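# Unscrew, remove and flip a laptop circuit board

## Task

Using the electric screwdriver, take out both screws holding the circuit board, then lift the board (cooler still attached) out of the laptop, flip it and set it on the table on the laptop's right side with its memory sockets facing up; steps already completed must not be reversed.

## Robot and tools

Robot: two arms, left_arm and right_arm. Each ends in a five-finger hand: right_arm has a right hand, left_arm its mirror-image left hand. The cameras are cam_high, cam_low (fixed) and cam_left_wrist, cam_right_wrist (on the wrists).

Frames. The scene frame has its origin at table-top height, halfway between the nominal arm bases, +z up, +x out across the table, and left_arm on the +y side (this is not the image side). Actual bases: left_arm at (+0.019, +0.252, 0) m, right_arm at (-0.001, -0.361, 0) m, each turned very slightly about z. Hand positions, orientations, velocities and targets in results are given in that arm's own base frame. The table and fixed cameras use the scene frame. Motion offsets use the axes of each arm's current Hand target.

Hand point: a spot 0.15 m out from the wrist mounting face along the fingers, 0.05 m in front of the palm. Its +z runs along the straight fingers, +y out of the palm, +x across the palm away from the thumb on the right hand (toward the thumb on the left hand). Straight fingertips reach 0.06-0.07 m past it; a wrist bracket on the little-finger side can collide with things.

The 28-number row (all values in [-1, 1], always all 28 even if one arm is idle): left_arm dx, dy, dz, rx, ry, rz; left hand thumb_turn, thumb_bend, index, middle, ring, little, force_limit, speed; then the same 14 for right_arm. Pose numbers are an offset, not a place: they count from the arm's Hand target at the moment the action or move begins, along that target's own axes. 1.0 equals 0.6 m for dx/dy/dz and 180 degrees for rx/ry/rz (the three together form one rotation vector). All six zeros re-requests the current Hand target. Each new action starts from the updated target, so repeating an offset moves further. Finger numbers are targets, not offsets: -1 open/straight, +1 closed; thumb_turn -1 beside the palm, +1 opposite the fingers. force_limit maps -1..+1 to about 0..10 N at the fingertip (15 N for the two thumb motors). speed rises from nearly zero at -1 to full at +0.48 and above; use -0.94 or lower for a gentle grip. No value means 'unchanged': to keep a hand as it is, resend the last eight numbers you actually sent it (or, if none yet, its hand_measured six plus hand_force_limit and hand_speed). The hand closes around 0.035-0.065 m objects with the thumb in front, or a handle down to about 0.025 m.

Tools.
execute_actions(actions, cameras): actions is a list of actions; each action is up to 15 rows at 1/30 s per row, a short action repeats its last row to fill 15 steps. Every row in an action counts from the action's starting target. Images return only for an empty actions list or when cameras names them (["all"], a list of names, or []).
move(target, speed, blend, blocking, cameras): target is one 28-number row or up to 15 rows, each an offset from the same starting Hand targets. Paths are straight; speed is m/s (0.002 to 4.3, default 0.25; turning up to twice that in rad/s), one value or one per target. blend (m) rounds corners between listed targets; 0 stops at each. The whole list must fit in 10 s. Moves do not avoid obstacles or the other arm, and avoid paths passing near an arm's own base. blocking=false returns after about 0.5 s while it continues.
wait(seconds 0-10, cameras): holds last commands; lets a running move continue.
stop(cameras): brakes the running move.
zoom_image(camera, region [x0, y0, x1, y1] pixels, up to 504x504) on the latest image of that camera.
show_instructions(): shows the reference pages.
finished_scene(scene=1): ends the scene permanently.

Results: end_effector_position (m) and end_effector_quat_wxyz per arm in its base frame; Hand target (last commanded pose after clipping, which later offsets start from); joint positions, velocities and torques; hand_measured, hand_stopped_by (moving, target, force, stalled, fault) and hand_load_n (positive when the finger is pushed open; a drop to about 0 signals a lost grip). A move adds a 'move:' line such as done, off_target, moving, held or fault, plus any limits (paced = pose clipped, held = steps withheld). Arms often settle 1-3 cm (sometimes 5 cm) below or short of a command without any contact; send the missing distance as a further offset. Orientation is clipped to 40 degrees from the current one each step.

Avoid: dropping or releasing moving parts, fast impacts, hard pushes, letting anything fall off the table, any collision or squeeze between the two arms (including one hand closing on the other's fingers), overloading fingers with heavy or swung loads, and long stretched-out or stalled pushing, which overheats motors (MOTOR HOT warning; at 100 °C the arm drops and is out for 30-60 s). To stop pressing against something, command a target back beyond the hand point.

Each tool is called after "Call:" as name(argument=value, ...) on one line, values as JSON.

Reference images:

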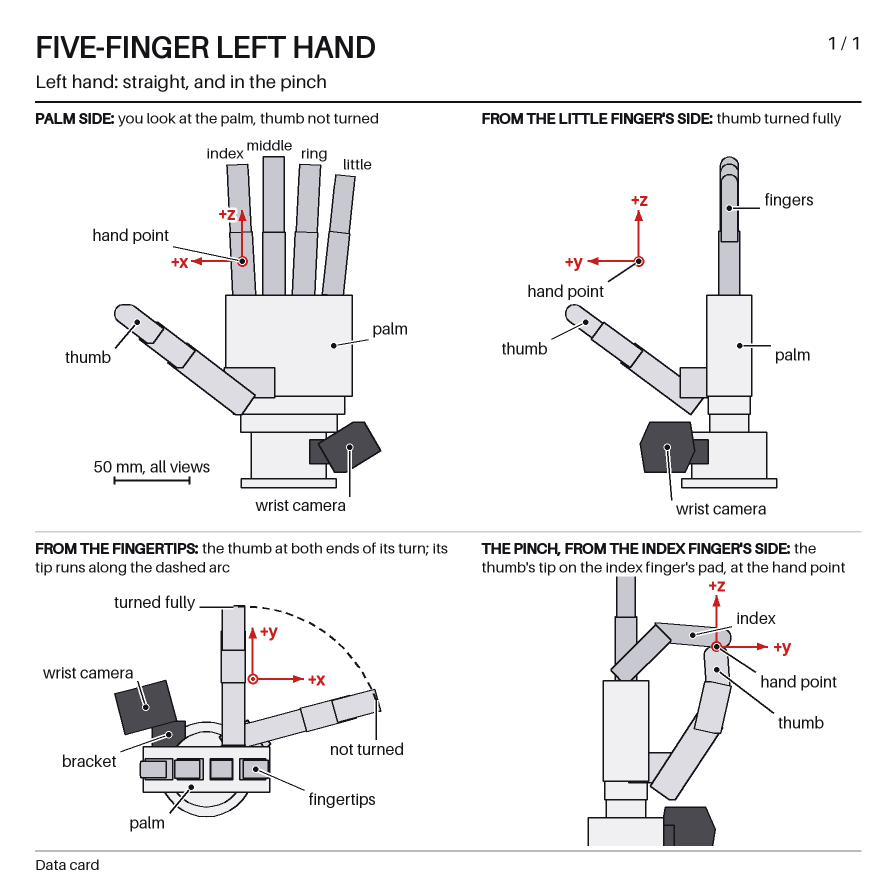

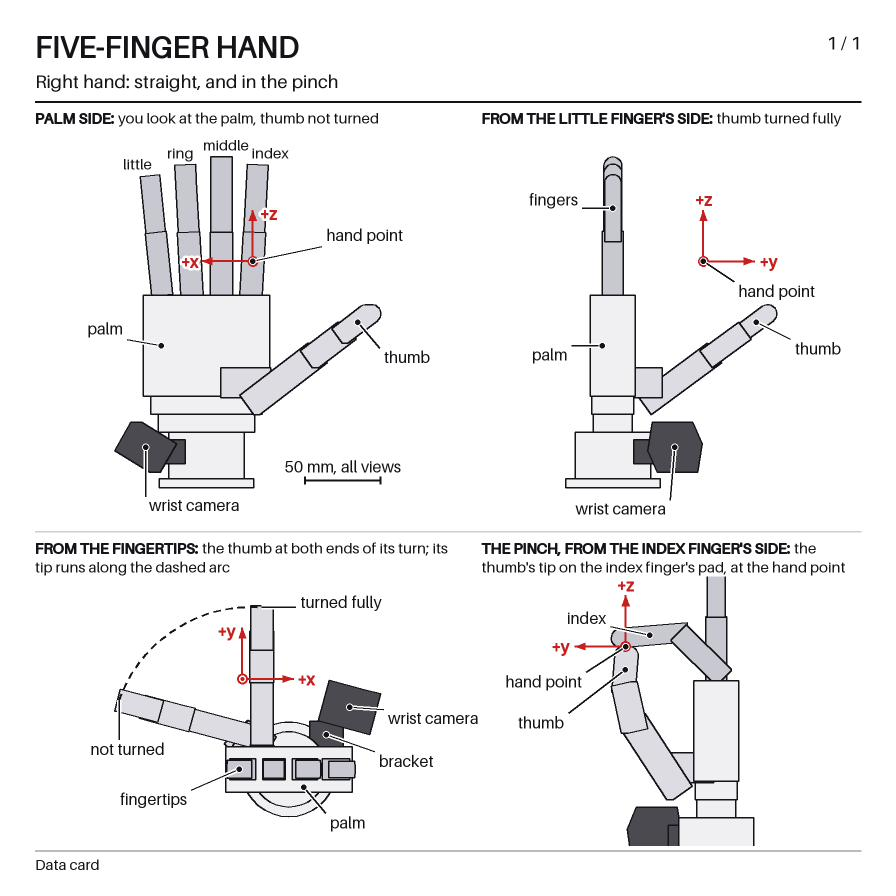

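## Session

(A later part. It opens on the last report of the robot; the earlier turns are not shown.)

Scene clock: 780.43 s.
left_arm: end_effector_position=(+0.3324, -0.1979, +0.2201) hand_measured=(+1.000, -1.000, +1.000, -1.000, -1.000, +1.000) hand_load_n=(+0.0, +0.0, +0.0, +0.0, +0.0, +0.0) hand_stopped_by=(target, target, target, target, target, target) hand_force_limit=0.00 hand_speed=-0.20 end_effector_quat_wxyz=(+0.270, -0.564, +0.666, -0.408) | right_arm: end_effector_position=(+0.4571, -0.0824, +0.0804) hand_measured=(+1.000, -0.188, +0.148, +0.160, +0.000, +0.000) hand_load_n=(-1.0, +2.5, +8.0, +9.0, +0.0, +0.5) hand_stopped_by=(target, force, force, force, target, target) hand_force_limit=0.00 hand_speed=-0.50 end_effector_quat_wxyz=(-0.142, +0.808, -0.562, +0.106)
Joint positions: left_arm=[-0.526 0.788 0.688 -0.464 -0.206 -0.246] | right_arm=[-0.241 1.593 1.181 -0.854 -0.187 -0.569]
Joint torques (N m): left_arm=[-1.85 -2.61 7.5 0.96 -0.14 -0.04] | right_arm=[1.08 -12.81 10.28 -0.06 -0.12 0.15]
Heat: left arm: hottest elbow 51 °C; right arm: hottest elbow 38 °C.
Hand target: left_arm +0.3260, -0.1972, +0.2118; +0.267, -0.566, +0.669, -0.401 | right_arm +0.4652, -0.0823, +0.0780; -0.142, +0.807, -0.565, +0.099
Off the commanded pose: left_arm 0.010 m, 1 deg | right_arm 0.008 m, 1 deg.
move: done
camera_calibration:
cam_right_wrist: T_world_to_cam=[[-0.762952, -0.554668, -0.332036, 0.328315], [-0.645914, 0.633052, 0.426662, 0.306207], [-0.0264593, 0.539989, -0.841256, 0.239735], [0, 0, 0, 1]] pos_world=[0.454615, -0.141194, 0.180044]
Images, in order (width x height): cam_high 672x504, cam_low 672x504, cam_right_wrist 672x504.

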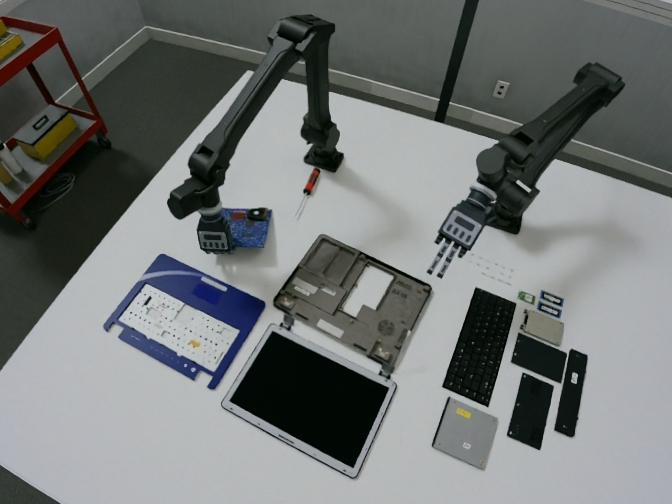

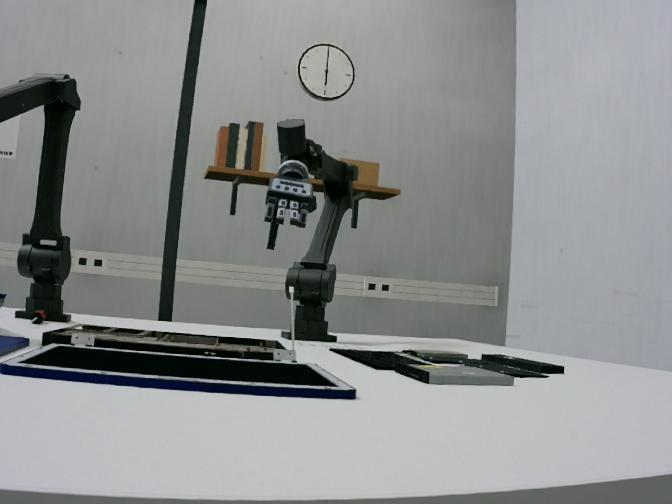

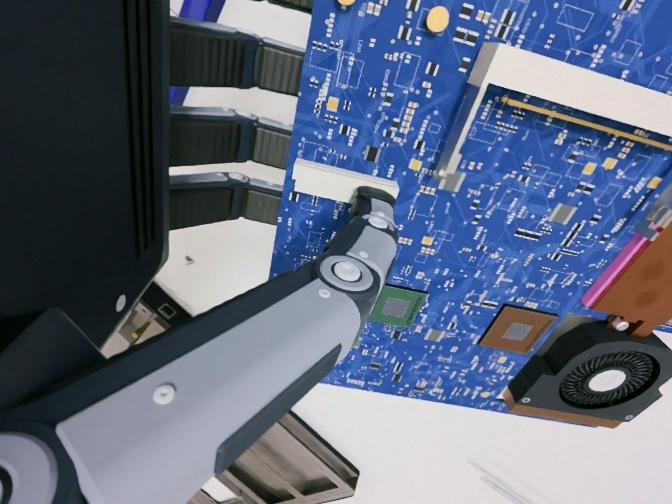

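Call:
move(target=[0,0,0,0,0,0,1,-1,1.0,-1,-1,1.0,0,-0.2,0,0,0.0427,-0.0444,0,0,1,0.15,0.6,0.4,0.0,0.0,0.0,-0.5], speed=0.04, cameras=["cam_high","cam_left_wrist","cam_right_wrist"])

Call:
zoom_image(camera="cam_high", region=[180, 150, 290, 260])

Scene clock: 783.87 s.
left_arm: end_effector_position=(+0.3324, -0.1979, +0.2201) hand_measured=(+1.000, -1.000, +1.000, -1.000, -1.000, +1.000) hand_load_n=(+0.0, +0.0, +0.0, +0.0, +0.0, +0.0) hand_stopped_by=(target, target, target, target, target, target) hand_force_limit=0.00 hand_speed=-0.20 end_effector_quat_wxyz=(+0.270, -0.564, +0.666, -0.408) | right_arm: end_effector_position=(+0.4641, -0.0796, +0.0570) hand_measured=(+1.000, -0.188, +0.148, +0.160, +0.000, +0.000) hand_load_n=(-1.0, +2.0, +8.5, +9.0, +0.0, +0.0) hand_stopped_by=(target, force, force, force, target, target) hand_force_limit=0.00 hand_speed=-0.50 end_effector_quat_wxyz=(-0.084, +0.817, -0.568, +0.064)
Joint positions: left_arm=[-0.526 0.788 0.688 -0.464 -0.206 -0.246] | right_arm=[-0.201 1.712 1.27 -0.943 -0.103 -0.547]
Joint torques (N m): left_arm=[-1.67 -2.78 7.51 0.92 -0.14 -0.03] | right_arm=[0.97 -14.39 10.04 -0.14 -0.14 0.16]
Heat: left arm: hottest elbow 51 °C; right arm: hottest elbow 39 °C.
Hand target: left_arm +0.3260, -0.1972, +0.2118; +0.267, -0.566, +0.669, -0.401 | right_arm +0.4733, -0.0792, +0.0538; -0.086, +0.815, -0.570, +0.060
Off the commanded pose: left_arm 0.010 m, 1 deg | right_arm 0.010 m, 1 deg.
move: done
camera_calibration:
cam_left_wrist: T_world_to_cam=[[0.486776, -0.299523, 0.82057, -0.395567], [-0.728563, -0.657457, 0.192212, 0.0650262], [0.481918, -0.691401, -0.538256, -0.0618991], [0, 0, 0, 1]] pos_world=[0.269758, -0.118527, 0.278774]
cam_right_wrist: T_world_to_cam=[[-0.799145, -0.56722, -0.19907, 0.335641], [-0.584316, 0.655158, 0.478898, 0.289229], [-0.141218, 0.499029, -0.855002, 0.269514], [0, 0, 0, 1]] pos_world=[0.475287, -0.133603, 0.15874]
Images, in order (width x height): cam_high 672x504, cam_left_wrist 672x504, cam_right_wrist 672x504.

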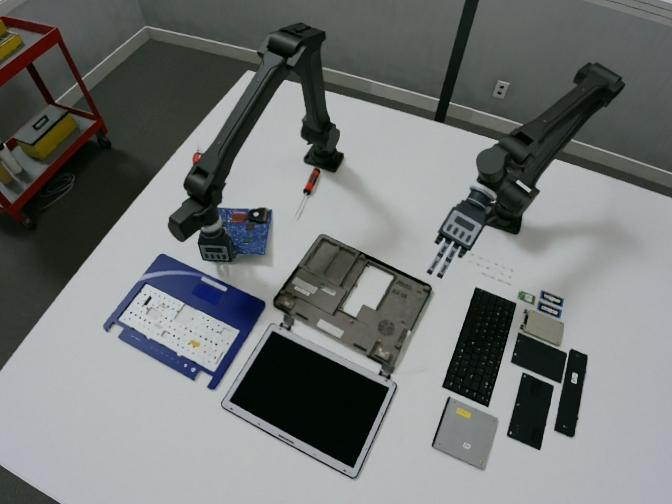

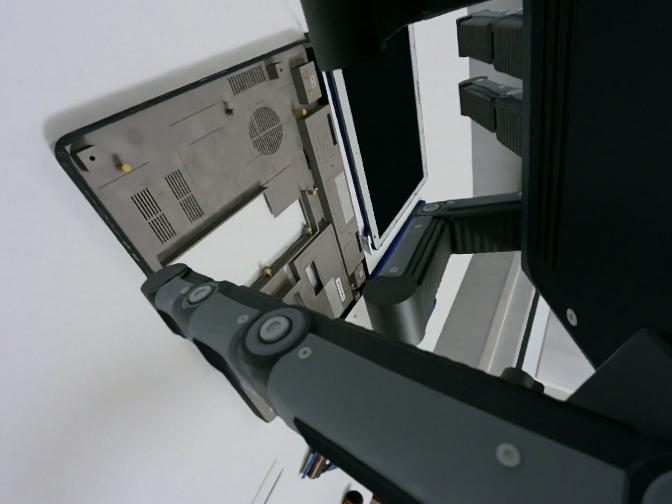

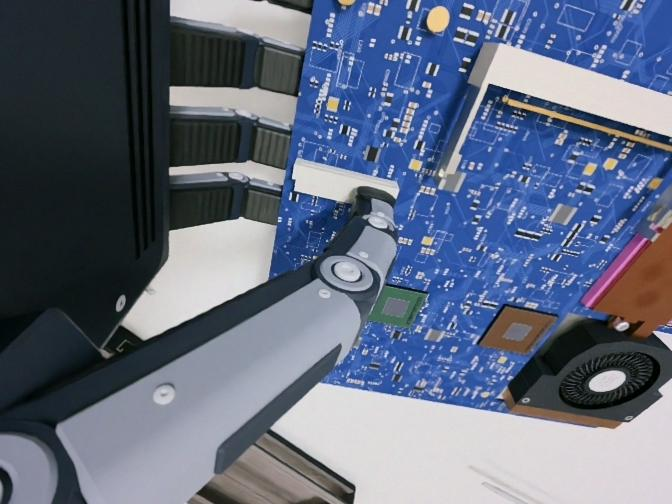

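Scaled by 4.582 from the camera's 672x504 image, which has a finer 960x720 frame.

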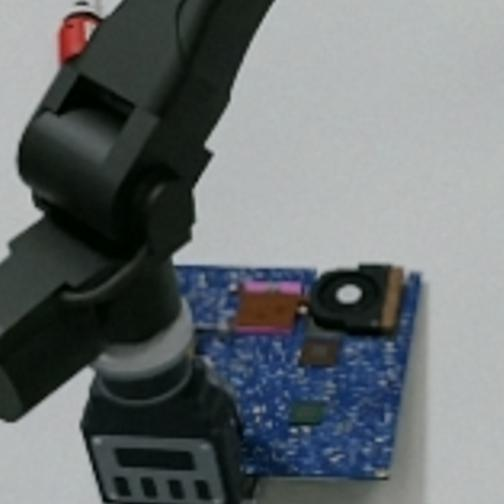

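Call:
move(target=[0,0,0,0,0,0,1,-1,1.0,-1,-1,1.0,0,-0.2,0,0.0006,0.0285,-0.0278,0,0,1,0.15,0.6,0.4,0.0,0.0,0.0,-0.5], speed=0.04, cameras=["cam_high","cam_right_wrist"])

Call:
zoom_image(camera="cam_high", region=[180, 170, 290, 280])

Scene clock: 787.77 s.
left_arm: end_effector_position=(+0.3324, -0.1979, +0.2201) hand_measured=(+1.000, -1.000, +1.000, -1.000, -1.000, +1.000) hand_load_n=(+0.0, +0.0, +0.0, +0.0, +0.0, +0.5) hand_stopped_by=(target, target, target, target, target, target) hand_force_limit=0.00 hand_speed=-0.20 end_effector_quat_wxyz=(+0.270, -0.564, +0.666, -0.408) | right_arm: end_effector_position=(+0.4665, -0.0795, +0.0452) hand_measured=(+1.000, -0.188, +0.148, +0.160, +0.000, +0.000) hand_load_n=(-1.0, +2.5, +8.5, +7.5, -2.0, +0.0) hand_stopped_by=(target, force, force, force, target, target) hand_force_limit=0.00 hand_speed=-0.50 end_effector_quat_wxyz=(-0.050, +0.818, -0.571, +0.041)
Joint positions: left_arm=[-0.526 0.788 0.688 -0.464 -0.206 -0.246] | right_arm=[-0.183 1.778 1.323 -1 -0.057 -0.532]
Joint torques (N m): left_arm=[-1.79 -2.32 7.54 0.99 -0.12 -0.03] | right_arm=[1.14 -14.45 9.87 -0.08 -0.09 0.15]
Heat: left arm: hottest elbow 51 °C; right arm: hottest elbow 39 °C.
Hand target: left_arm +0.3260, -0.1972, +0.2118; +0.267, -0.566, +0.669, -0.401 | right_arm +0.4763, -0.0782, +0.0371; -0.050, +0.818, -0.572, +0.035
Off the commanded pose: left_arm 0.010 m, 1 deg | right_arm 0.013 m, 1 deg.
move: off_target (right_arm)
camera_calibration:
cam_right_wrist: T_world_to_cam=[[-0.813867, -0.568542, -0.119916, 0.33844], [-0.543386, 0.671632, 0.503629, 0.277282], [-0.205795, 0.475048, -0.855557, 0.287952], [0, 0, 0, 1]] pos_world=[0.485376, -0.130605, 0.147296]
Images, in order (width x height): cam_high 672x504, cam_right_wrist 672x504.

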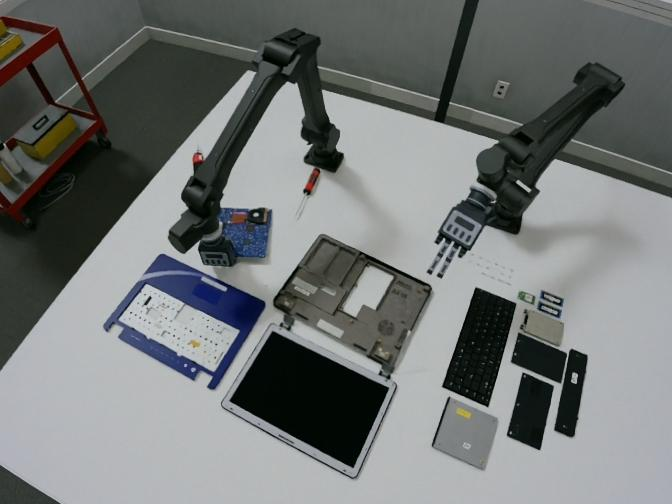

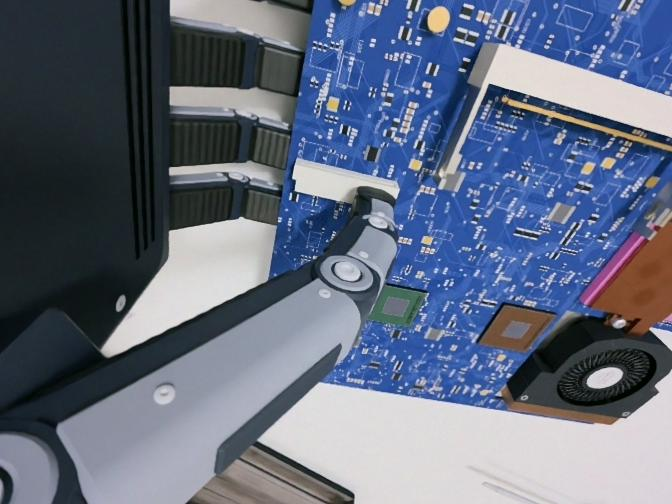

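Scaled by 4.582 from the camera's 672x504 image, which has a finer 960x720 frame.

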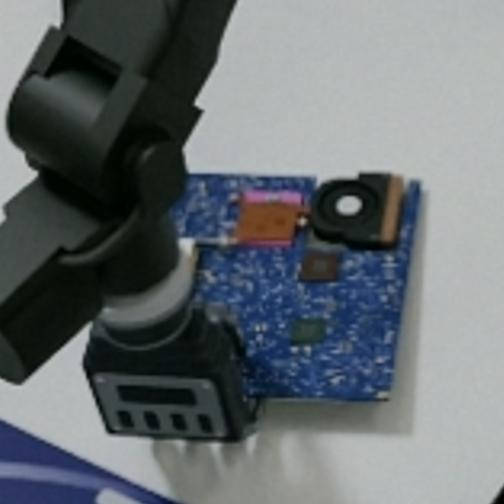

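Call:
move(target=[0,0,0,0,0,0,1,-1,1.0,-1,-1,1.0,0,-0.2,-0.0038,0.0126,-0.014,0,0,0,1,0.15,0.6,0.4,0.0,0.0,0.0,-0.5], speed=0.03, cameras=[])

Scene clock: 792.27 s.
left_arm: end_effector_position=(+0.3324, -0.1979, +0.2201) hand_measured=(+1.000, -1.000, +1.000, -1.000, -1.000, +1.000) hand_load_n=(+0.0, +0.0, +0.0, +0.0, +0.0, +0.0) hand_stopped_by=(target, target, target, target, target, target) hand_force_limit=0.00 hand_speed=-0.20 end_effector_quat_wxyz=(+0.270, -0.564, +0.666, -0.408) | right_arm: end_effector_position=(+0.4661, -0.0794, +0.0452) hand_measured=(+1.000, -0.188, +0.148, +0.160, +0.000, +0.000) hand_load_n=(-1.0, +2.5, +9.0, +7.0, -1.5, +0.0) hand_stopped_by=(target, force, force, force, target, target) hand_force_limit=0.00 hand_speed=-0.50 end_effector_quat_wxyz=(-0.049, +0.818, -0.571, +0.040)
Joint positions: left_arm=[-0.526 0.788 0.688 -0.464 -0.206 -0.246] | right_arm=[-0.183 1.778 1.323 -1.001 -0.057 -0.532]
Joint torques (N m): left_arm=[-1.61 -2.78 7.5 0.95 -0.13 -0.01] | right_arm=[0.85 -16.85 8.49 -0.4 -0.11 0.11]
Heat: left arm: hottest elbow 50 °C; right arm: hottest elbow 39 °C.
Hand target: left_arm +0.3260, -0.1972, +0.2118; +0.267, -0.566, +0.669, -0.401 | right_arm +0.4675, -0.0790, +0.0445; -0.050, +0.818, -0.572, +0.035
Off the commanded pose: left_arm 0.010 m, 1 deg | right_arm 0.002 m, 1 deg.
move: done
No camera images: "cameras" was empty.

Call:
execute_actions(actions=[[[0,0,0,0,0,0,1,-1,1.0,-1,-1,1.0,0,-0.2,0,0,0,0,0,0,1,-0.4,0.6,0.4,0.0,0.0,0.0,-0.85]]], cameras=[])

Call:
wait(seconds=1, cameras=["cam_high","cam_right_wrist"])

Scene clock: 794.07 s.
left_arm: end_effector_position=(+0.3324, -0.1979, +0.2201) hand_measured=(+1.000, -1.000, +1.000, -1.000, -1.000, +1.000) hand_load_n=(+0.0, +0.0, +0.0, +0.0, +0.0, +0.0) hand_stopped_by=(target, target, target, target, target, target) hand_force_limit=0.00 hand_speed=-0.20 end_effector_quat_wxyz=(+0.270, -0.564, +0.666, -0.408) | right_arm: end_effector_position=(+0.4661, -0.0796, +0.0452) hand_measured=(+1.000, -0.400, +0.148, +0.162, +0.000, +0.000) hand_load_n=(+0.0, +0.0, +1.0, +0.0, -3.0, +0.0) hand_stopped_by=(target, target, force, force, target, target) hand_force_limit=0.00 hand_speed=-0.85 end_effector_quat_wxyz=(-0.050, +0.820, -0.569, +0.040)
Joint positions: left_arm=[-0.526 0.788 0.688 -0.464 -0.206 -0.246] | right_arm=[-0.183 1.778 1.323 -1.001 -0.058 -0.538]
Joint torques (N m): left_arm=[-1.61 -2.61 7.51 1.03 -0.15 -0.03] | right_arm=[0.79 -16.79 8.47 -0.4 -0.11 0.11]
Heat: left arm: hottest elbow 50 °C; right arm: hottest elbow 39 °C.
Hand target: left_arm +0.3260, -0.1972, +0.2118; +0.267, -0.566, +0.669, -0.401 | right_arm +0.4675, -0.0790, +0.0445; -0.050, +0.818, -0.572, +0.035
Off the commanded pose: left_arm 0.010 m, 1 deg | right_arm 0.002 m, 1 deg.
Step readings (end_effector_position of left_arm | right_arm):
0: (+0.3324, -0.1979, +0.2201) | (+0.4661, -0.0794, +0.0452)
1: (+0.3324, -0.1979, +0.2201) | (+0.4661, -0.0794, +0.0452)
2: (+0.3324, -0.1979, +0.2201) | (+0.4661, -0.0794, +0.0452)
4: (+0.3324, -0.1979, +0.2201) | (+0.4661, -0.0794, +0.0452)
8: (+0.3324, -0.1979, +0.2201) | (+0.4661, -0.0795, +0.0452)
15: (+0.3324, -0.1979, +0.2201) | (+0.4661, -0.0796, +0.0452)
No camera images: "cameras" was empty.

Scene clock: 795.07 s.
left_arm: end_effector_position=(+0.3324, -0.1979, +0.2201) hand_measured=(+1.000, -1.000, +1.000, -1.000, -1.000, +1.000) hand_load_n=(+0.0, +0.0, +0.0, +0.0, +0.0, +0.0) hand_stopped_by=(target, target, target, target, target, target) hand_force_limit=0.00 hand_speed=-0.20 end_effector_quat_wxyz=(+0.270, -0.564, +0.666, -0.408) | right_arm: end_effector_position=(+0.4661, -0.0796, +0.0452) hand_measured=(+1.000, -0.400, +0.148, +0.162, +0.000, +0.000) hand_load_n=(+0.0, +0.0, +1.0, +0.0, -2.5, +0.0) hand_stopped_by=(target, target, force, force, target, target) hand_force_limit=0.00 hand_speed=-0.85 end_effector_quat_wxyz=(-0.050, +0.820, -0.569, +0.040)
Joint positions: left_arm=[-0.526 0.788 0.688 -0.464 -0.206 -0.246] | right_arm=[-0.183 1.778 1.323 -1.001 -0.058 -0.538]
Joint torques (N m): left_arm=[-1.55 -2.55 7.42 0.99 -0.13 -0.03] | right_arm=[0.79 -16.85 8.46 -0.4 -0.11 0.11]
Heat: left arm: hottest elbow 50 °C; right arm: hottest elbow 39 °C.
Hand target: left_arm +0.3260, -0.1972, +0.2118; +0.267, -0.566, +0.669, -0.401 | right_arm +0.4675, -0.0790, +0.0445; -0.050, +0.818, -0.572, +0.035
Off the commanded pose: left_arm 0.010 m, 1 deg | right_arm 0.002 m, 1 deg.
wait: 1.00 s; at rest by 0.17 s
camera_calibration:
cam_right_wrist: T_world_to_cam=[[-0.810404, -0.573534, -0.119601, 0.33606], [-0.547058, 0.667714, 0.504862, 0.278374], [-0.209696, 0.474571, -0.854874, 0.289685], [0, 0, 0, 1]] pos_world=[0.485377, -0.130609, 0.147297]
Images, in order (width x height): cam_high 672x504, cam_right_wrist 672x504.

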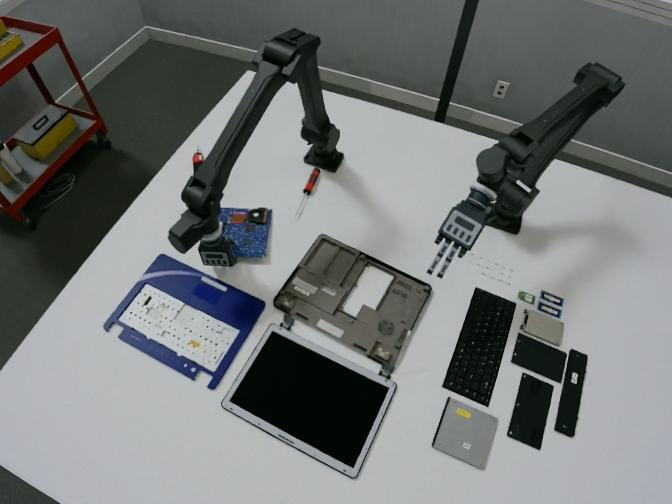

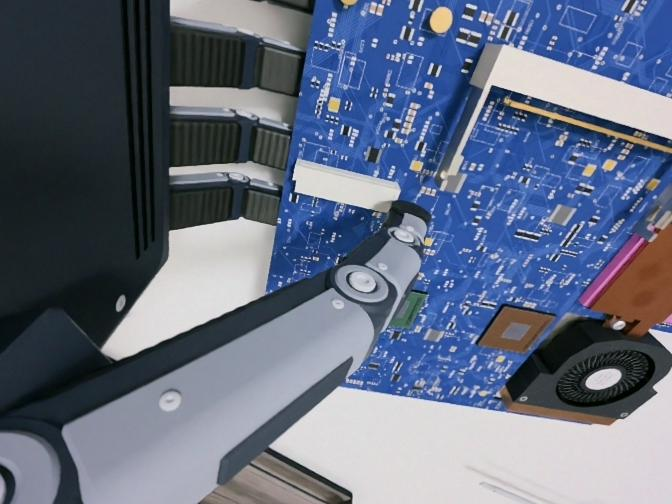

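Call:
execute_actions(actions=[[[0,0,0,0,0,0,1,-1,1.0,-1,-1,1.0,0,-0.2,0,0,0,0,0,0,1,-1,0.6,0.4,0.13,0.13,0.0,-0.8]]], cameras=[])

Call:
wait(seconds=2, cameras=["cam_right_wrist"])

Scene clock: 798.30 s.
left_arm: end_effector_position=(+0.3324, -0.1979, +0.2201) hand_measured=(+1.000, -1.000, +1.000, -1.000, -1.000, +1.000) hand_load_n=(+0.0, +0.0, +0.0, +0.0, +0.0, +0.0) hand_stopped_by=(target, target, target, target, target, target) hand_force_limit=0.00 hand_speed=-0.20 end_effector_quat_wxyz=(+0.270, -0.564, +0.666, -0.408) | right_arm: end_effector_position=(+0.4660, -0.0791, +0.0442) hand_measured=(+1.000, -1.000, +0.148, +0.162, +0.130, +0.130) hand_load_n=(+0.0, +0.0, +1.0, +0.0, +0.0, +0.0) hand_stopped_by=(target, target, force, force, target, target) hand_force_limit=0.00 hand_speed=-0.80 end_effector_quat_wxyz=(-0.050, +0.818, -0.571, +0.039)
Joint positions: left_arm=[-0.526 0.788 0.688 -0.464 -0.206 -0.246] | right_arm=[-0.183 1.78 1.323 -1.001 -0.058 -0.532]
Joint torques (N m): left_arm=[-1.73 -2.78 7.5 1.02 -0.13 -0.03] | right_arm=[0.79 -17.08 8.46 -0.39 -0.11 0.11]
Heat: left arm: hottest elbow 50 °C; right arm: hottest elbow 39 °C.
Hand target: left_arm +0.3260, -0.1972, +0.2118; +0.267, -0.566, +0.669, -0.401 | right_arm +0.4675, -0.0790, +0.0444; -0.050, +0.818, -0.572, +0.035
Off the commanded pose: left_arm 0.010 m, 1 deg | right_arm 0.002 m, 0 deg.
Step readings (end_effector_position of left_arm | right_arm):
0: (+0.3324, -0.1979, +0.2201) | (+0.4661, -0.0796, +0.0452)
1: (+0.3324, -0.1979, +0.2201) | (+0.4661, -0.0796, +0.0452)
2: (+0.3324, -0.1979, +0.2201) | (+0.4661, -0.0796, +0.0452)
4: (+0.3324, -0.1979, +0.2201) | (+0.4661, -0.0793, +0.0452)
8: (+0.3324, -0.1979, +0.2201) | (+0.4660, -0.0791, +0.0442)
15: (+0.3324, -0.1979, +0.2201) | (+0.4660, -0.0791, +0.0442)
No camera images: "cameras" was empty.

Scene clock: 800.30 s.
left_arm: end_effector_position=(+0.3324, -0.1979, +0.2201) hand_measured=(+1.000, -1.000, +1.000, -1.000, -1.000, +1.000) hand_load_n=(+0.0, +0.0, +0.0, +0.0, +0.0, +0.0) hand_stopped_by=(target, target, target, target, target, target) hand_force_limit=0.00 hand_speed=-0.20 end_effector_quat_wxyz=(+0.270, -0.564, +0.666, -0.408) | right_arm: end_effector_position=(+0.4660, -0.0791, +0.0442) hand_measured=(+1.000, -1.000, +0.148, +0.162, +0.130, +0.130) hand_load_n=(+0.0, +0.0, +1.0, +0.0, +0.0, +0.0) hand_stopped_by=(target, target, force, force, target, target) hand_force_limit=0.00 hand_speed=-0.80 end_effector_quat_wxyz=(-0.050, +0.818, -0.571, +0.039)
Joint positions: left_arm=[-0.526 0.788 0.688 -0.464 -0.206 -0.246] | right_arm=[-0.183 1.78 1.323 -1.001 -0.058 -0.532]
Joint torques (N m): left_arm=[-1.96 -2.55 7.47 1.05 -0.14 -0.02] | right_arm=[0.79 -16.97 8.46 -0.39 -0.11 0.11]
Heat: left arm: hottest elbow 50 °C; right arm: hottest elbow 38 °C.
Hand target: left_arm +0.3260, -0.1972, +0.2118; +0.267, -0.566, +0.669, -0.401 | right_arm +0.4675, -0.0790, +0.0444; -0.050, +0.818, -0.572, +0.035
Off the commanded pose: left_arm 0.010 m, 1 deg | right_arm 0.002 m, 0 deg.
wait: 2.00 s; at rest by 0.17 s
camera_calibration:
cam_right_wrist: T_world_to_cam=[[-0.814196, -0.56842, -0.118247, 0.338191], [-0.541711, 0.670476, 0.506963, 0.276141], [-0.208886, 0.476823, -0.853819, 0.288353], [0, 0, 0, 1]] pos_world=[0.485175, -0.130405, 0.146198]
Images, in order (width x height): cam_right_wrist 672x504.

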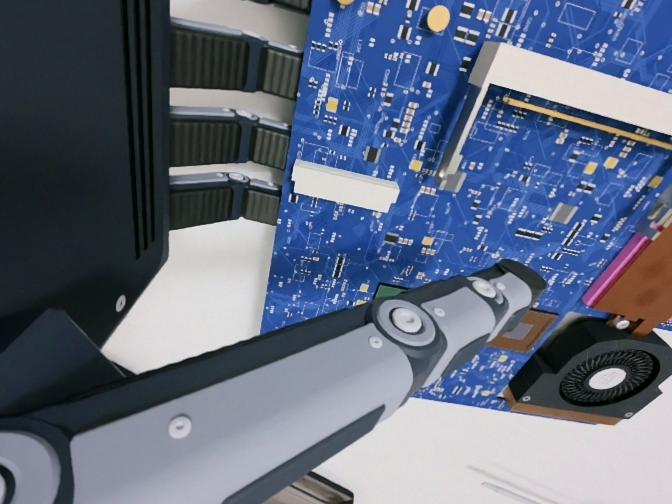

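Call:
move(target=[0,0,0,0,0,0,1,-1,1.0,-1,-1,1.0,0,-0.2,0,0.002,0.0165,0,0,0,1,-1,0.6,0.4,0.13,0.13,0.0,-0.8], speed=0.03, cameras=["cam_high"])

Call:
zoom_image(camera="cam_high", region=[180, 190, 280, 290])

Scene clock: 801.90 s.
left_arm: end_effector_position=(+0.3324, -0.1979, +0.2201) hand_measured=(+1.000, -1.000, +1.000, -1.000, -1.000, +1.000) hand_load_n=(+0.0, -0.5, +0.0, +0.0, +0.0, +0.0) hand_stopped_by=(target, target, target, target, target, target) hand_force_limit=0.00 hand_speed=-0.20 end_effector_quat_wxyz=(+0.270, -0.564, +0.666, -0.408) | right_arm: end_effector_position=(+0.4652, -0.0789, +0.0403) hand_measured=(+1.000, -1.000, +0.148, +0.162, +0.130, +0.130) hand_load_n=(+0.0, +0.0, +1.0, +0.0, +0.0, +0.0) hand_stopped_by=(target, target, force, force, target, target) hand_force_limit=0.00 hand_speed=-0.80 end_effector_quat_wxyz=(-0.048, +0.818, -0.572, +0.035)
Joint positions: left_arm=[-0.526 0.788 0.688 -0.464 -0.206 -0.246] | right_arm=[-0.183 1.789 1.323 -1.001 -0.058 -0.53]
Joint torques (N m): left_arm=[-1.85 -2.49 7.47 0.95 -0.13 -0.03] | right_arm=[0.79 -16.85 7.45 0.43 -0.11 0.11]
Heat: left arm: hottest elbow 50 °C; right arm: hottest elbow 38 °C.
Hand target: left_arm +0.3260, -0.1972, +0.2118; +0.267, -0.566, +0.669, -0.401 | right_arm +0.4675, -0.0790, +0.0345; -0.050, +0.818, -0.572, +0.035
Off the commanded pose: left_arm 0.010 m, 1 deg | right_arm 0.006 m, 0 deg.
move: done
Images, in order (width x height): cam_high 672x504.

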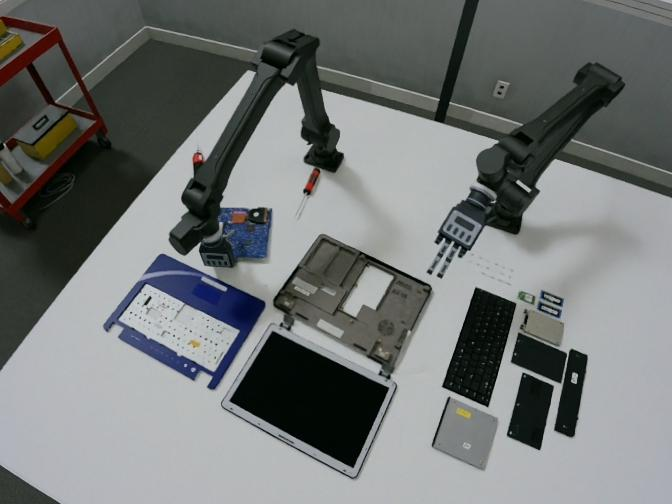

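Scaled by 5.040 from the camera's 672x504 image, which has a finer 960x720 frame.

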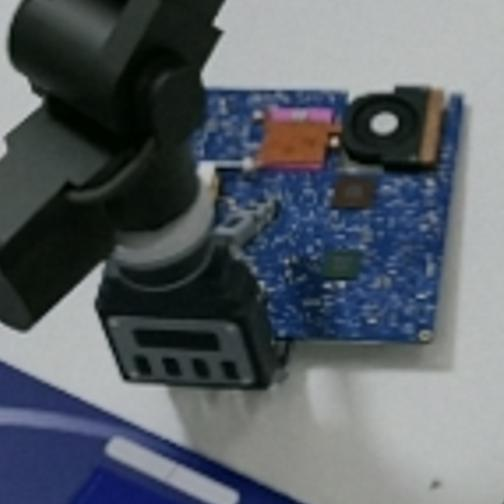

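Call:
move(target=[0,0,0,0,0,0,1,-1,1.0,-1,-1,1.0,0,-0.2,0,-0.0337,-0.0009,0,0,0,1,-1,0.6,0.4,0.13,0.13,0.0,-0.8], speed=0.03, cameras=["cam_high","cam_right_wrist"])

Call:
zoom_image(camera="cam_high", region=[180, 190, 280, 290])

Scene clock: 805.50 s.
left_arm: end_effector_position=(+0.3324, -0.1979, +0.2201) hand_measured=(+1.000, -1.000, +1.000, -1.000, -1.000, +1.000) hand_load_n=(+0.0, +0.0, +0.0, +0.0, +0.0, +0.0) hand_stopped_by=(target, target, target, target, target, target) hand_force_limit=0.00 hand_speed=-0.20 end_effector_quat_wxyz=(+0.270, -0.564, +0.666, -0.408) | right_arm: end_effector_position=(+0.4669, -0.0731, +0.0374) hand_measured=(+1.000, -1.000, +0.148, +0.162, +0.130, +0.130) hand_load_n=(+0.0, +0.0, +1.0, +0.0, -4.0, -0.5) hand_stopped_by=(target, target, force, force, target, target) hand_force_limit=0.00 hand_speed=-0.80 end_effector_quat_wxyz=(-0.044, +0.816, -0.576, +0.027)
Joint positions: left_arm=[-0.526 0.788 0.688 -0.464 -0.206 -0.246] | right_arm=[-0.172 1.806 1.337 -1.015 -0.057 -0.512]
Joint torques (N m): left_arm=[-1.49 -2.73 7.43 1.01 -0.14 -0.02] | right_arm=[1.49 -15.38 10.99 0.05 -0.03 0.11]
Heat: left arm: hottest elbow 50 °C; right arm: hottest elbow 38 °C.
Hand target: left_arm +0.3260, -0.1972, +0.2118; +0.267, -0.566, +0.669, -0.401 | right_arm +0.4864, -0.0720, +0.0374; -0.050, +0.818, -0.572, +0.035
Off the commanded pose: left_arm 0.010 m, 1 deg | right_arm 0.019 m, 1 deg.
move: off_target (right_arm)
camera_calibration:
cam_right_wrist: T_world_to_cam=[[-0.822304, -0.56025, -0.0996823, 0.345319], [-0.521932, 0.672761, 0.524386, 0.26637], [-0.226725, 0.483231, -0.845626, 0.288392], [0, 0, 0, 1]] pos_world=[0.48837, -0.125098, 0.138613]
Images, in order (width x height): cam_high 672x504, cam_right_wrist 672x504.

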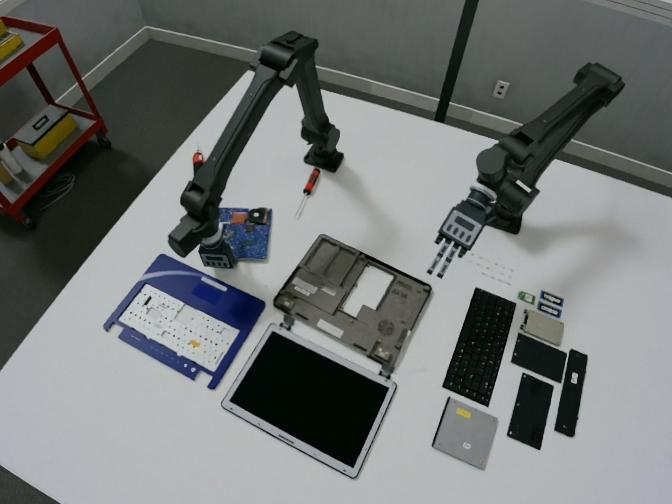

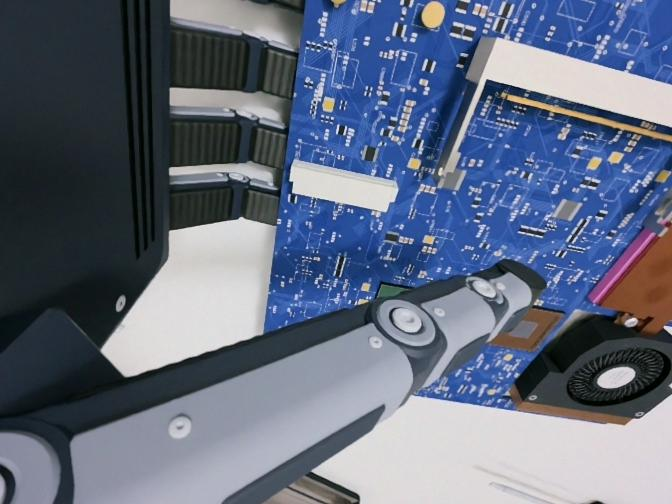

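Scaled by 5.040 from the camera's 672x504 image, which has a finer 960x720 frame.

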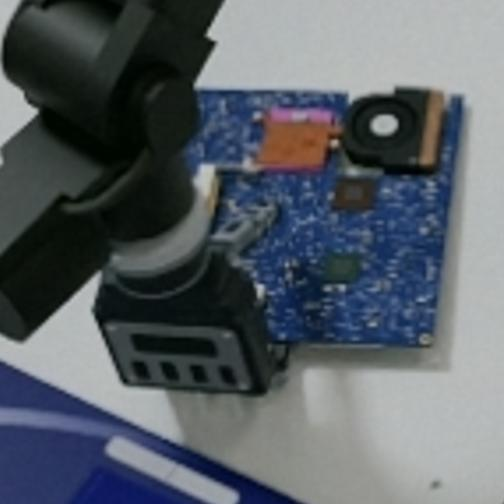

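Call:
move(target=[0,0,0,0,0,0,1,-1,1.0,-1,-1,1.0,0,-0.2,0,-0.0178,-0.0079,0,0,0,1,-1,0.6,0.4,0.13,0.13,0.0,-0.8], speed=0.03, cameras=["cam_right_wrist"])

Call:
zoom_image(camera="cam_right_wrist", region=[160, 100, 420, 340])

Scene clock: 807.43 s.
left_arm: end_effector_position=(+0.3324, -0.1979, +0.2201) hand_measured=(+1.000, -1.000, +1.000, -1.000, -1.000, +1.000) hand_load_n=(+0.0, +0.0, +0.0, +0.0, +0.0, +0.0) hand_stopped_by=(target, target, target, target, target, target) hand_force_limit=0.00 hand_speed=-0.20 end_effector_quat_wxyz=(+0.270, -0.564, +0.666, -0.408) | right_arm: end_effector_position=(+0.4760, -0.0720, +0.0384) hand_measured=(+1.000, -1.000, +0.148, +0.162, +0.130, +0.130) hand_load_n=(+0.0, +0.0, +1.0, +0.0, -2.5, +0.0) hand_stopped_by=(target, target, force, force, target, target) hand_force_limit=0.00 hand_speed=-0.80 end_effector_quat_wxyz=(-0.043, +0.816, -0.575, +0.025)
Joint positions: left_arm=[-0.526 0.788 0.688 -0.464 -0.206 -0.246] | right_arm=[-0.167 1.828 1.372 -1.032 -0.055 -0.507]
Joint torques (N m): left_arm=[-1.67 -2.73 7.39 1.03 -0.12 -0.02] | right_arm=[1.85 -16.67 11.28 -0.18 -0.04 0.15]
Heat: left arm: hottest elbow 50 °C; right arm: hottest elbow 39 °C.
Hand target: left_arm +0.3260, -0.1972, +0.2118; +0.267, -0.566, +0.669, -0.401 | right_arm +0.4958, -0.0687, +0.0435; -0.050, +0.818, -0.572, +0.035
Off the commanded pose: left_arm 0.010 m, 1 deg | right_arm 0.021 m, 1 deg.
move: off_target (right_arm)
camera_calibration:
cam_right_wrist: T_world_to_cam=[[-0.822411, -0.560801, -0.0956181, 0.353281], [-0.519875, 0.672603, 0.526626, 0.268878], [-0.231019, 0.482813, -0.844702, 0.292807], [0, 0, 0, 1]] pos_world=[0.49797, -0.124099, 0.139516]
Images, in order (width x height): cam_right_wrist 672x504.

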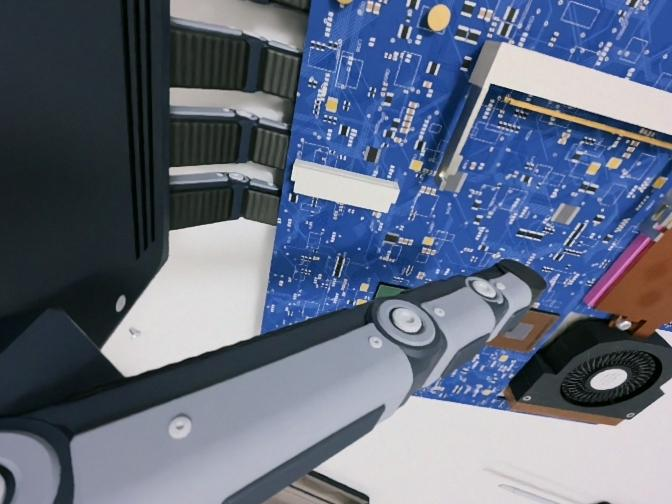

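Scaled by 1.938 from the camera's 672x504 image, which has a finer 960x720 frame.

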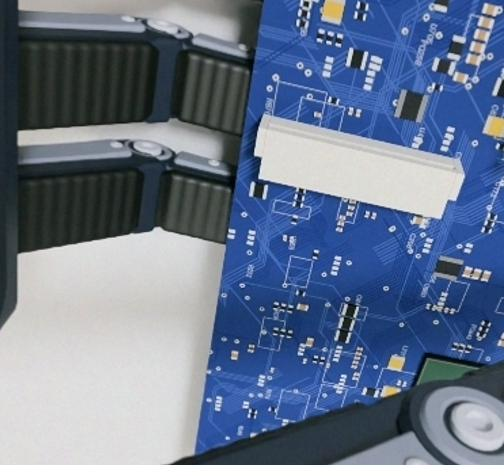

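Call:
move(target=[0,0,0,0,0,0,1,-1,1.0,-1,-1,1.0,0,-0.2,-0.0044,0.0207,-0.0219,0,0,0,1,-1,0.6,0.4,0.13,0.13,0.0,-0.8], speed=0.03, cameras=["cam_right_wrist"])

Scene clock: 811.63 s.
left_arm: end_effector_position=(+0.3324, -0.1979, +0.2201) hand_measured=(+1.000, -1.000, +1.000, -1.000, -1.000, +1.000) hand_load_n=(+0.0, +0.0, +0.0, +0.0, +0.0, +0.0) hand_stopped_by=(target, target, target, target, target, target) hand_force_limit=0.00 hand_speed=-0.20 end_effector_quat_wxyz=(+0.270, -0.564, +0.666, -0.408) | right_arm: end_effector_position=(+0.4750, -0.0725, +0.0401) hand_measured=(+1.000, -1.000, +0.148, +0.162, +0.130, +0.130) hand_load_n=(+0.0, +0.0, +1.0, +0.0, +0.0, +0.0) hand_stopped_by=(target, target, force, force, target, target) hand_force_limit=0.00 hand_speed=-0.80 end_effector_quat_wxyz=(-0.042, +0.819, -0.572, +0.025)
Joint positions: left_arm=[-0.526 0.788 0.688 -0.464 -0.206 -0.246] | right_arm=[-0.167 1.825 1.372 -1.037 -0.055 -0.516]
Joint torques (N m): left_arm=[-1.73 -2.61 7.46 0.96 -0.14 -0.04] | right_arm=[1.14 -20.07 8.96 -0.5 -0.08 0.08]
Heat: left arm: hottest elbow 49 °C; right arm: hottest elbow 39 °C.
Hand target: left_arm +0.3260, -0.1972, +0.2118; +0.267, -0.566, +0.669, -0.401 | right_arm +0.4819, -0.0710, +0.0551; -0.050, +0.818, -0.572, +0.035
Off the commanded pose: left_arm 0.010 m, 1 deg | right_arm 0.016 m, 1 deg.
move: off_target (right_arm)
camera_calibration:
cam_right_wrist: T_world_to_cam=[[-0.817302, -0.568389, -0.0946072, 0.349349], [-0.525609, 0.668131, 0.526627, 0.270092], [-0.236119, 0.48014, -0.844816, 0.2964], [0, 0, 0, 1]] pos_world=[0.497472, -0.124205, 0.141217]
Images, in order (width x height): cam_right_wrist 672x504.

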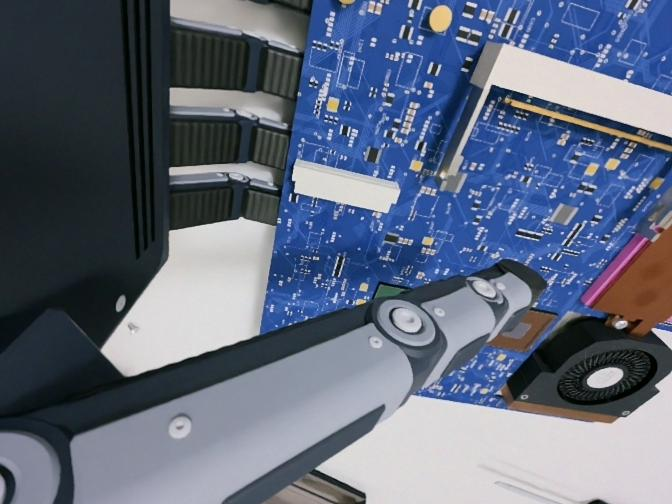

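Call:
move(target=[0,0,0,0,0,0,1,-1,1.0,-1,-1,1.0,0,-0.2,0,-0.003,-0.0248,0,0,0,1,-1,0.6,0.4,0.13,0.13,0.0,-0.8], speed=0.03, cameras=["cam_right_wrist"])

Scene clock: 813.10 s.
left_arm: end_effector_position=(+0.3324, -0.1979, +0.2201) hand_measured=(+1.000, -1.000, +1.000, -1.000, -1.000, +1.000) hand_load_n=(+0.0, +0.0, +0.0, +0.0, +0.0, +0.0) hand_stopped_by=(target, target, target, target, target, target) hand_force_limit=0.00 hand_speed=-0.20 end_effector_quat_wxyz=(+0.270, -0.564, +0.666, -0.408) | right_arm: end_effector_position=(+0.4670, -0.0712, +0.0498) hand_measured=(+1.000, -1.000, +0.148, +0.162, +0.130, +0.130) hand_load_n=(+0.0, +0.0, +1.0, +0.0, +0.0, +0.0) hand_stopped_by=(target, target, force, force, target, target) hand_force_limit=0.00 hand_speed=-0.80 end_effector_quat_wxyz=(-0.038, +0.819, -0.572, +0.017)
Joint positions: left_arm=[-0.526 0.788 0.688 -0.464 -0.206 -0.246] | right_arm=[-0.167 1.807 1.372 -1.072 -0.055 -0.516]
Joint torques (N m): left_arm=[-1.44 -2.43 7.49 1.03 -0.14 -0.02] | right_arm=[1.2 -19.66 10.5 -0.54 -0.07 0.08]
Heat: left arm: hottest elbow 49 °C; right arm: hottest elbow 39 °C.
Hand target: left_arm +0.3260, -0.1972, +0.2118; +0.267, -0.566, +0.669, -0.401 | right_arm +0.4818, -0.0710, +0.0700; -0.050, +0.818, -0.572, +0.035
Off the commanded pose: left_arm 0.010 m, 1 deg | right_arm 0.025 m, 2 deg.
move: off_target (right_arm)
camera_calibration:
cam_right_wrist: T_world_to_cam=[[-0.818834, -0.568142, -0.0820072, 0.344608], [-0.516328, 0.666545, 0.537702, 0.254893], [-0.25083, 0.482632, -0.839137, 0.308916], [0, 0, 0, 1]] pos_world=[0.491271, -0.123204, 0.150427]
Images, in order (width x height): cam_right_wrist 672x504.

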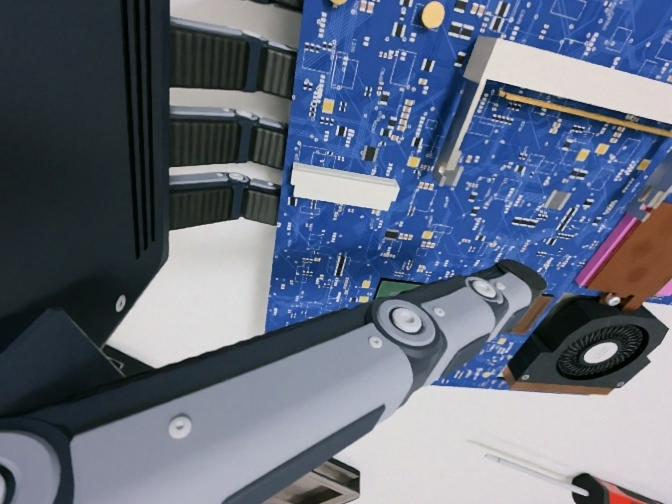

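Call:
execute_actions(actions=[[[0,0,0,0,0,0,1,-1,1.0,-1,-1,1.0,0,-0.2,0,0,0,0,0,0,1,-1,-0.05,-0.05,-0.05,-0.05,0.0,-0.85]]], cameras=[])

Call:
wait(seconds=1.5, cameras=["cam_high","cam_right_wrist"])

Scene clock: 814.63 s.
left_arm: end_effector_position=(+0.3324, -0.1979, +0.2201) hand_measured=(+1.000, -1.000, +1.000, -1.000, -1.000, +1.000) hand_load_n=(+0.0, +0.0, +0.0, +0.0, +0.0, +0.0) hand_stopped_by=(target, target, target, target, target, target) hand_force_limit=0.00 hand_speed=-0.20 end_effector_quat_wxyz=(+0.270, -0.564, +0.666, -0.408) | right_arm: end_effector_position=(+0.4666, -0.0706, +0.0515) hand_measured=(+1.000, -1.000, -0.050, -0.050, -0.050, -0.050) hand_load_n=(+0.0, +0.0, +0.5, +0.0, +0.0, +0.0) hand_stopped_by=(target, target, target, target, target, target) hand_force_limit=0.00 hand_speed=-0.85 end_effector_quat_wxyz=(-0.039, +0.817, -0.575, +0.017)
Joint positions: left_arm=[-0.526 0.788 0.688 -0.464 -0.206 -0.246] | right_arm=[-0.167 1.804 1.372 -1.075 -0.055 -0.509]
Joint torques (N m): left_arm=[-1.67 -2.43 7.5 0.98 -0.13 -0.04] | right_arm=[1.14 -19.31 10.55 -0.44 -0.07 0.08]
Heat: left arm: hottest elbow 49 °C; right arm: hottest elbow 40 °C.
Hand target: left_arm +0.3260, -0.1972, +0.2118; +0.267, -0.566, +0.669, -0.401 | right_arm +0.4818, -0.0710, +0.0700; -0.050, +0.818, -0.572, +0.035
Off the commanded pose: left_arm 0.010 m, 1 deg | right_arm 0.024 m, 2 deg.
Step readings (end_effector_position of left_arm | right_arm):
0: (+0.3324, -0.1979, +0.2201) | (+0.4670, -0.0712, +0.0498)
1: (+0.3324, -0.1979, +0.2201) | (+0.4670, -0.0712, +0.0498)
2: (+0.3324, -0.1979, +0.2201) | (+0.4670, -0.0712, +0.0498)
4: (+0.3324, -0.1979, +0.2201) | (+0.4670, -0.0712, +0.0498)
8: (+0.3324, -0.1979, +0.2201) | (+0.4670, -0.0712, +0.0498)
15: (+0.3324, -0.1979, +0.2201) | (+0.4667, -0.0709, +0.0499)
No camera images: "cameras" was empty.

Scene clock: 816.13 s.
left_arm: end_effector_position=(+0.3324, -0.1979, +0.2201) hand_measured=(+1.000, -1.000, +1.000, -1.000, -1.000, +1.000) hand_load_n=(+0.0, +0.0, +0.0, +0.0, +0.0, +0.5) hand_stopped_by=(target, target, target, target, target, target) hand_force_limit=0.00 hand_speed=-0.20 end_effector_quat_wxyz=(+0.270, -0.564, +0.666, -0.408) | right_arm: end_effector_position=(+0.4666, -0.0706, +0.0515) hand_measured=(+1.000, -1.000, -0.050, -0.050, -0.050, -0.050) hand_load_n=(+0.0, +0.0, +0.5, +0.0, +0.0, +0.0) hand_stopped_by=(target, target, target, target, target, target) hand_force_limit=0.00 hand_speed=-0.85 end_effector_quat_wxyz=(-0.039, +0.817, -0.575, +0.017)
Joint positions: left_arm=[-0.526 0.788 0.688 -0.464 -0.206 -0.246] | right_arm=[-0.167 1.804 1.372 -1.075 -0.055 -0.509]
Joint torques (N m): left_arm=[-1.55 -2.49 7.45 0.94 -0.13 -0.03] | right_arm=[1.08 -19.31 10.54 -0.42 -0.07 0.07]
Heat: left arm: hottest elbow 49 °C; right arm: hottest elbow 40 °C.
Hand target: left_arm +0.3260, -0.1972, +0.2118; +0.267, -0.566, +0.669, -0.401 | right_arm +0.4818, -0.0710, +0.0700; -0.050, +0.818, -0.572, +0.035
Off the commanded pose: left_arm 0.010 m, 1 deg | right_arm 0.024 m, 2 deg.
wait: 1.50 s; at rest by 0.17 s
camera_calibration:
cam_right_wrist: T_world_to_cam=[[-0.823158, -0.561824, -0.0822552, 0.347172], [-0.511213, 0.670239, 0.537998, 0.251144], [-0.247129, 0.484907, -0.838924, 0.308353], [0, 0, 0, 1]] pos_world=[0.490369, -0.122799, 0.152127]
Images, in order (width x height): cam_high 672x504, cam_right_wrist 672x504.

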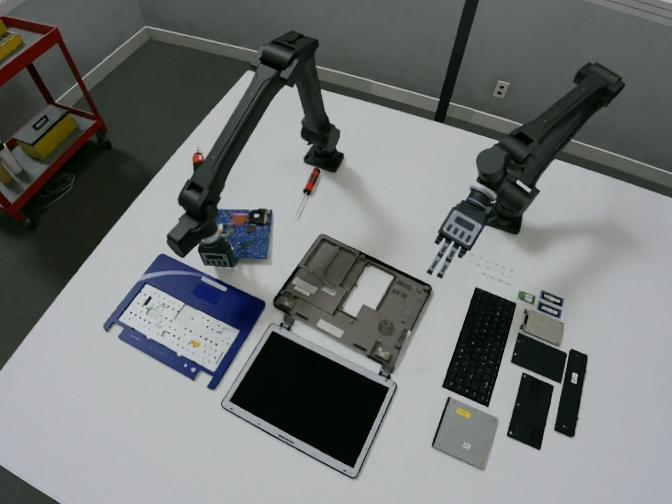

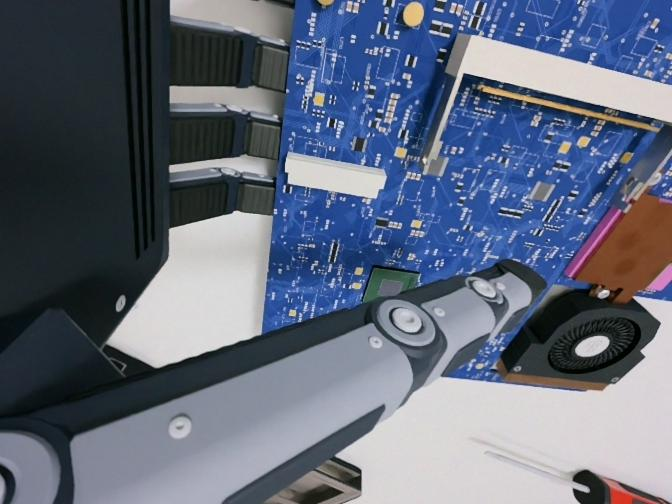

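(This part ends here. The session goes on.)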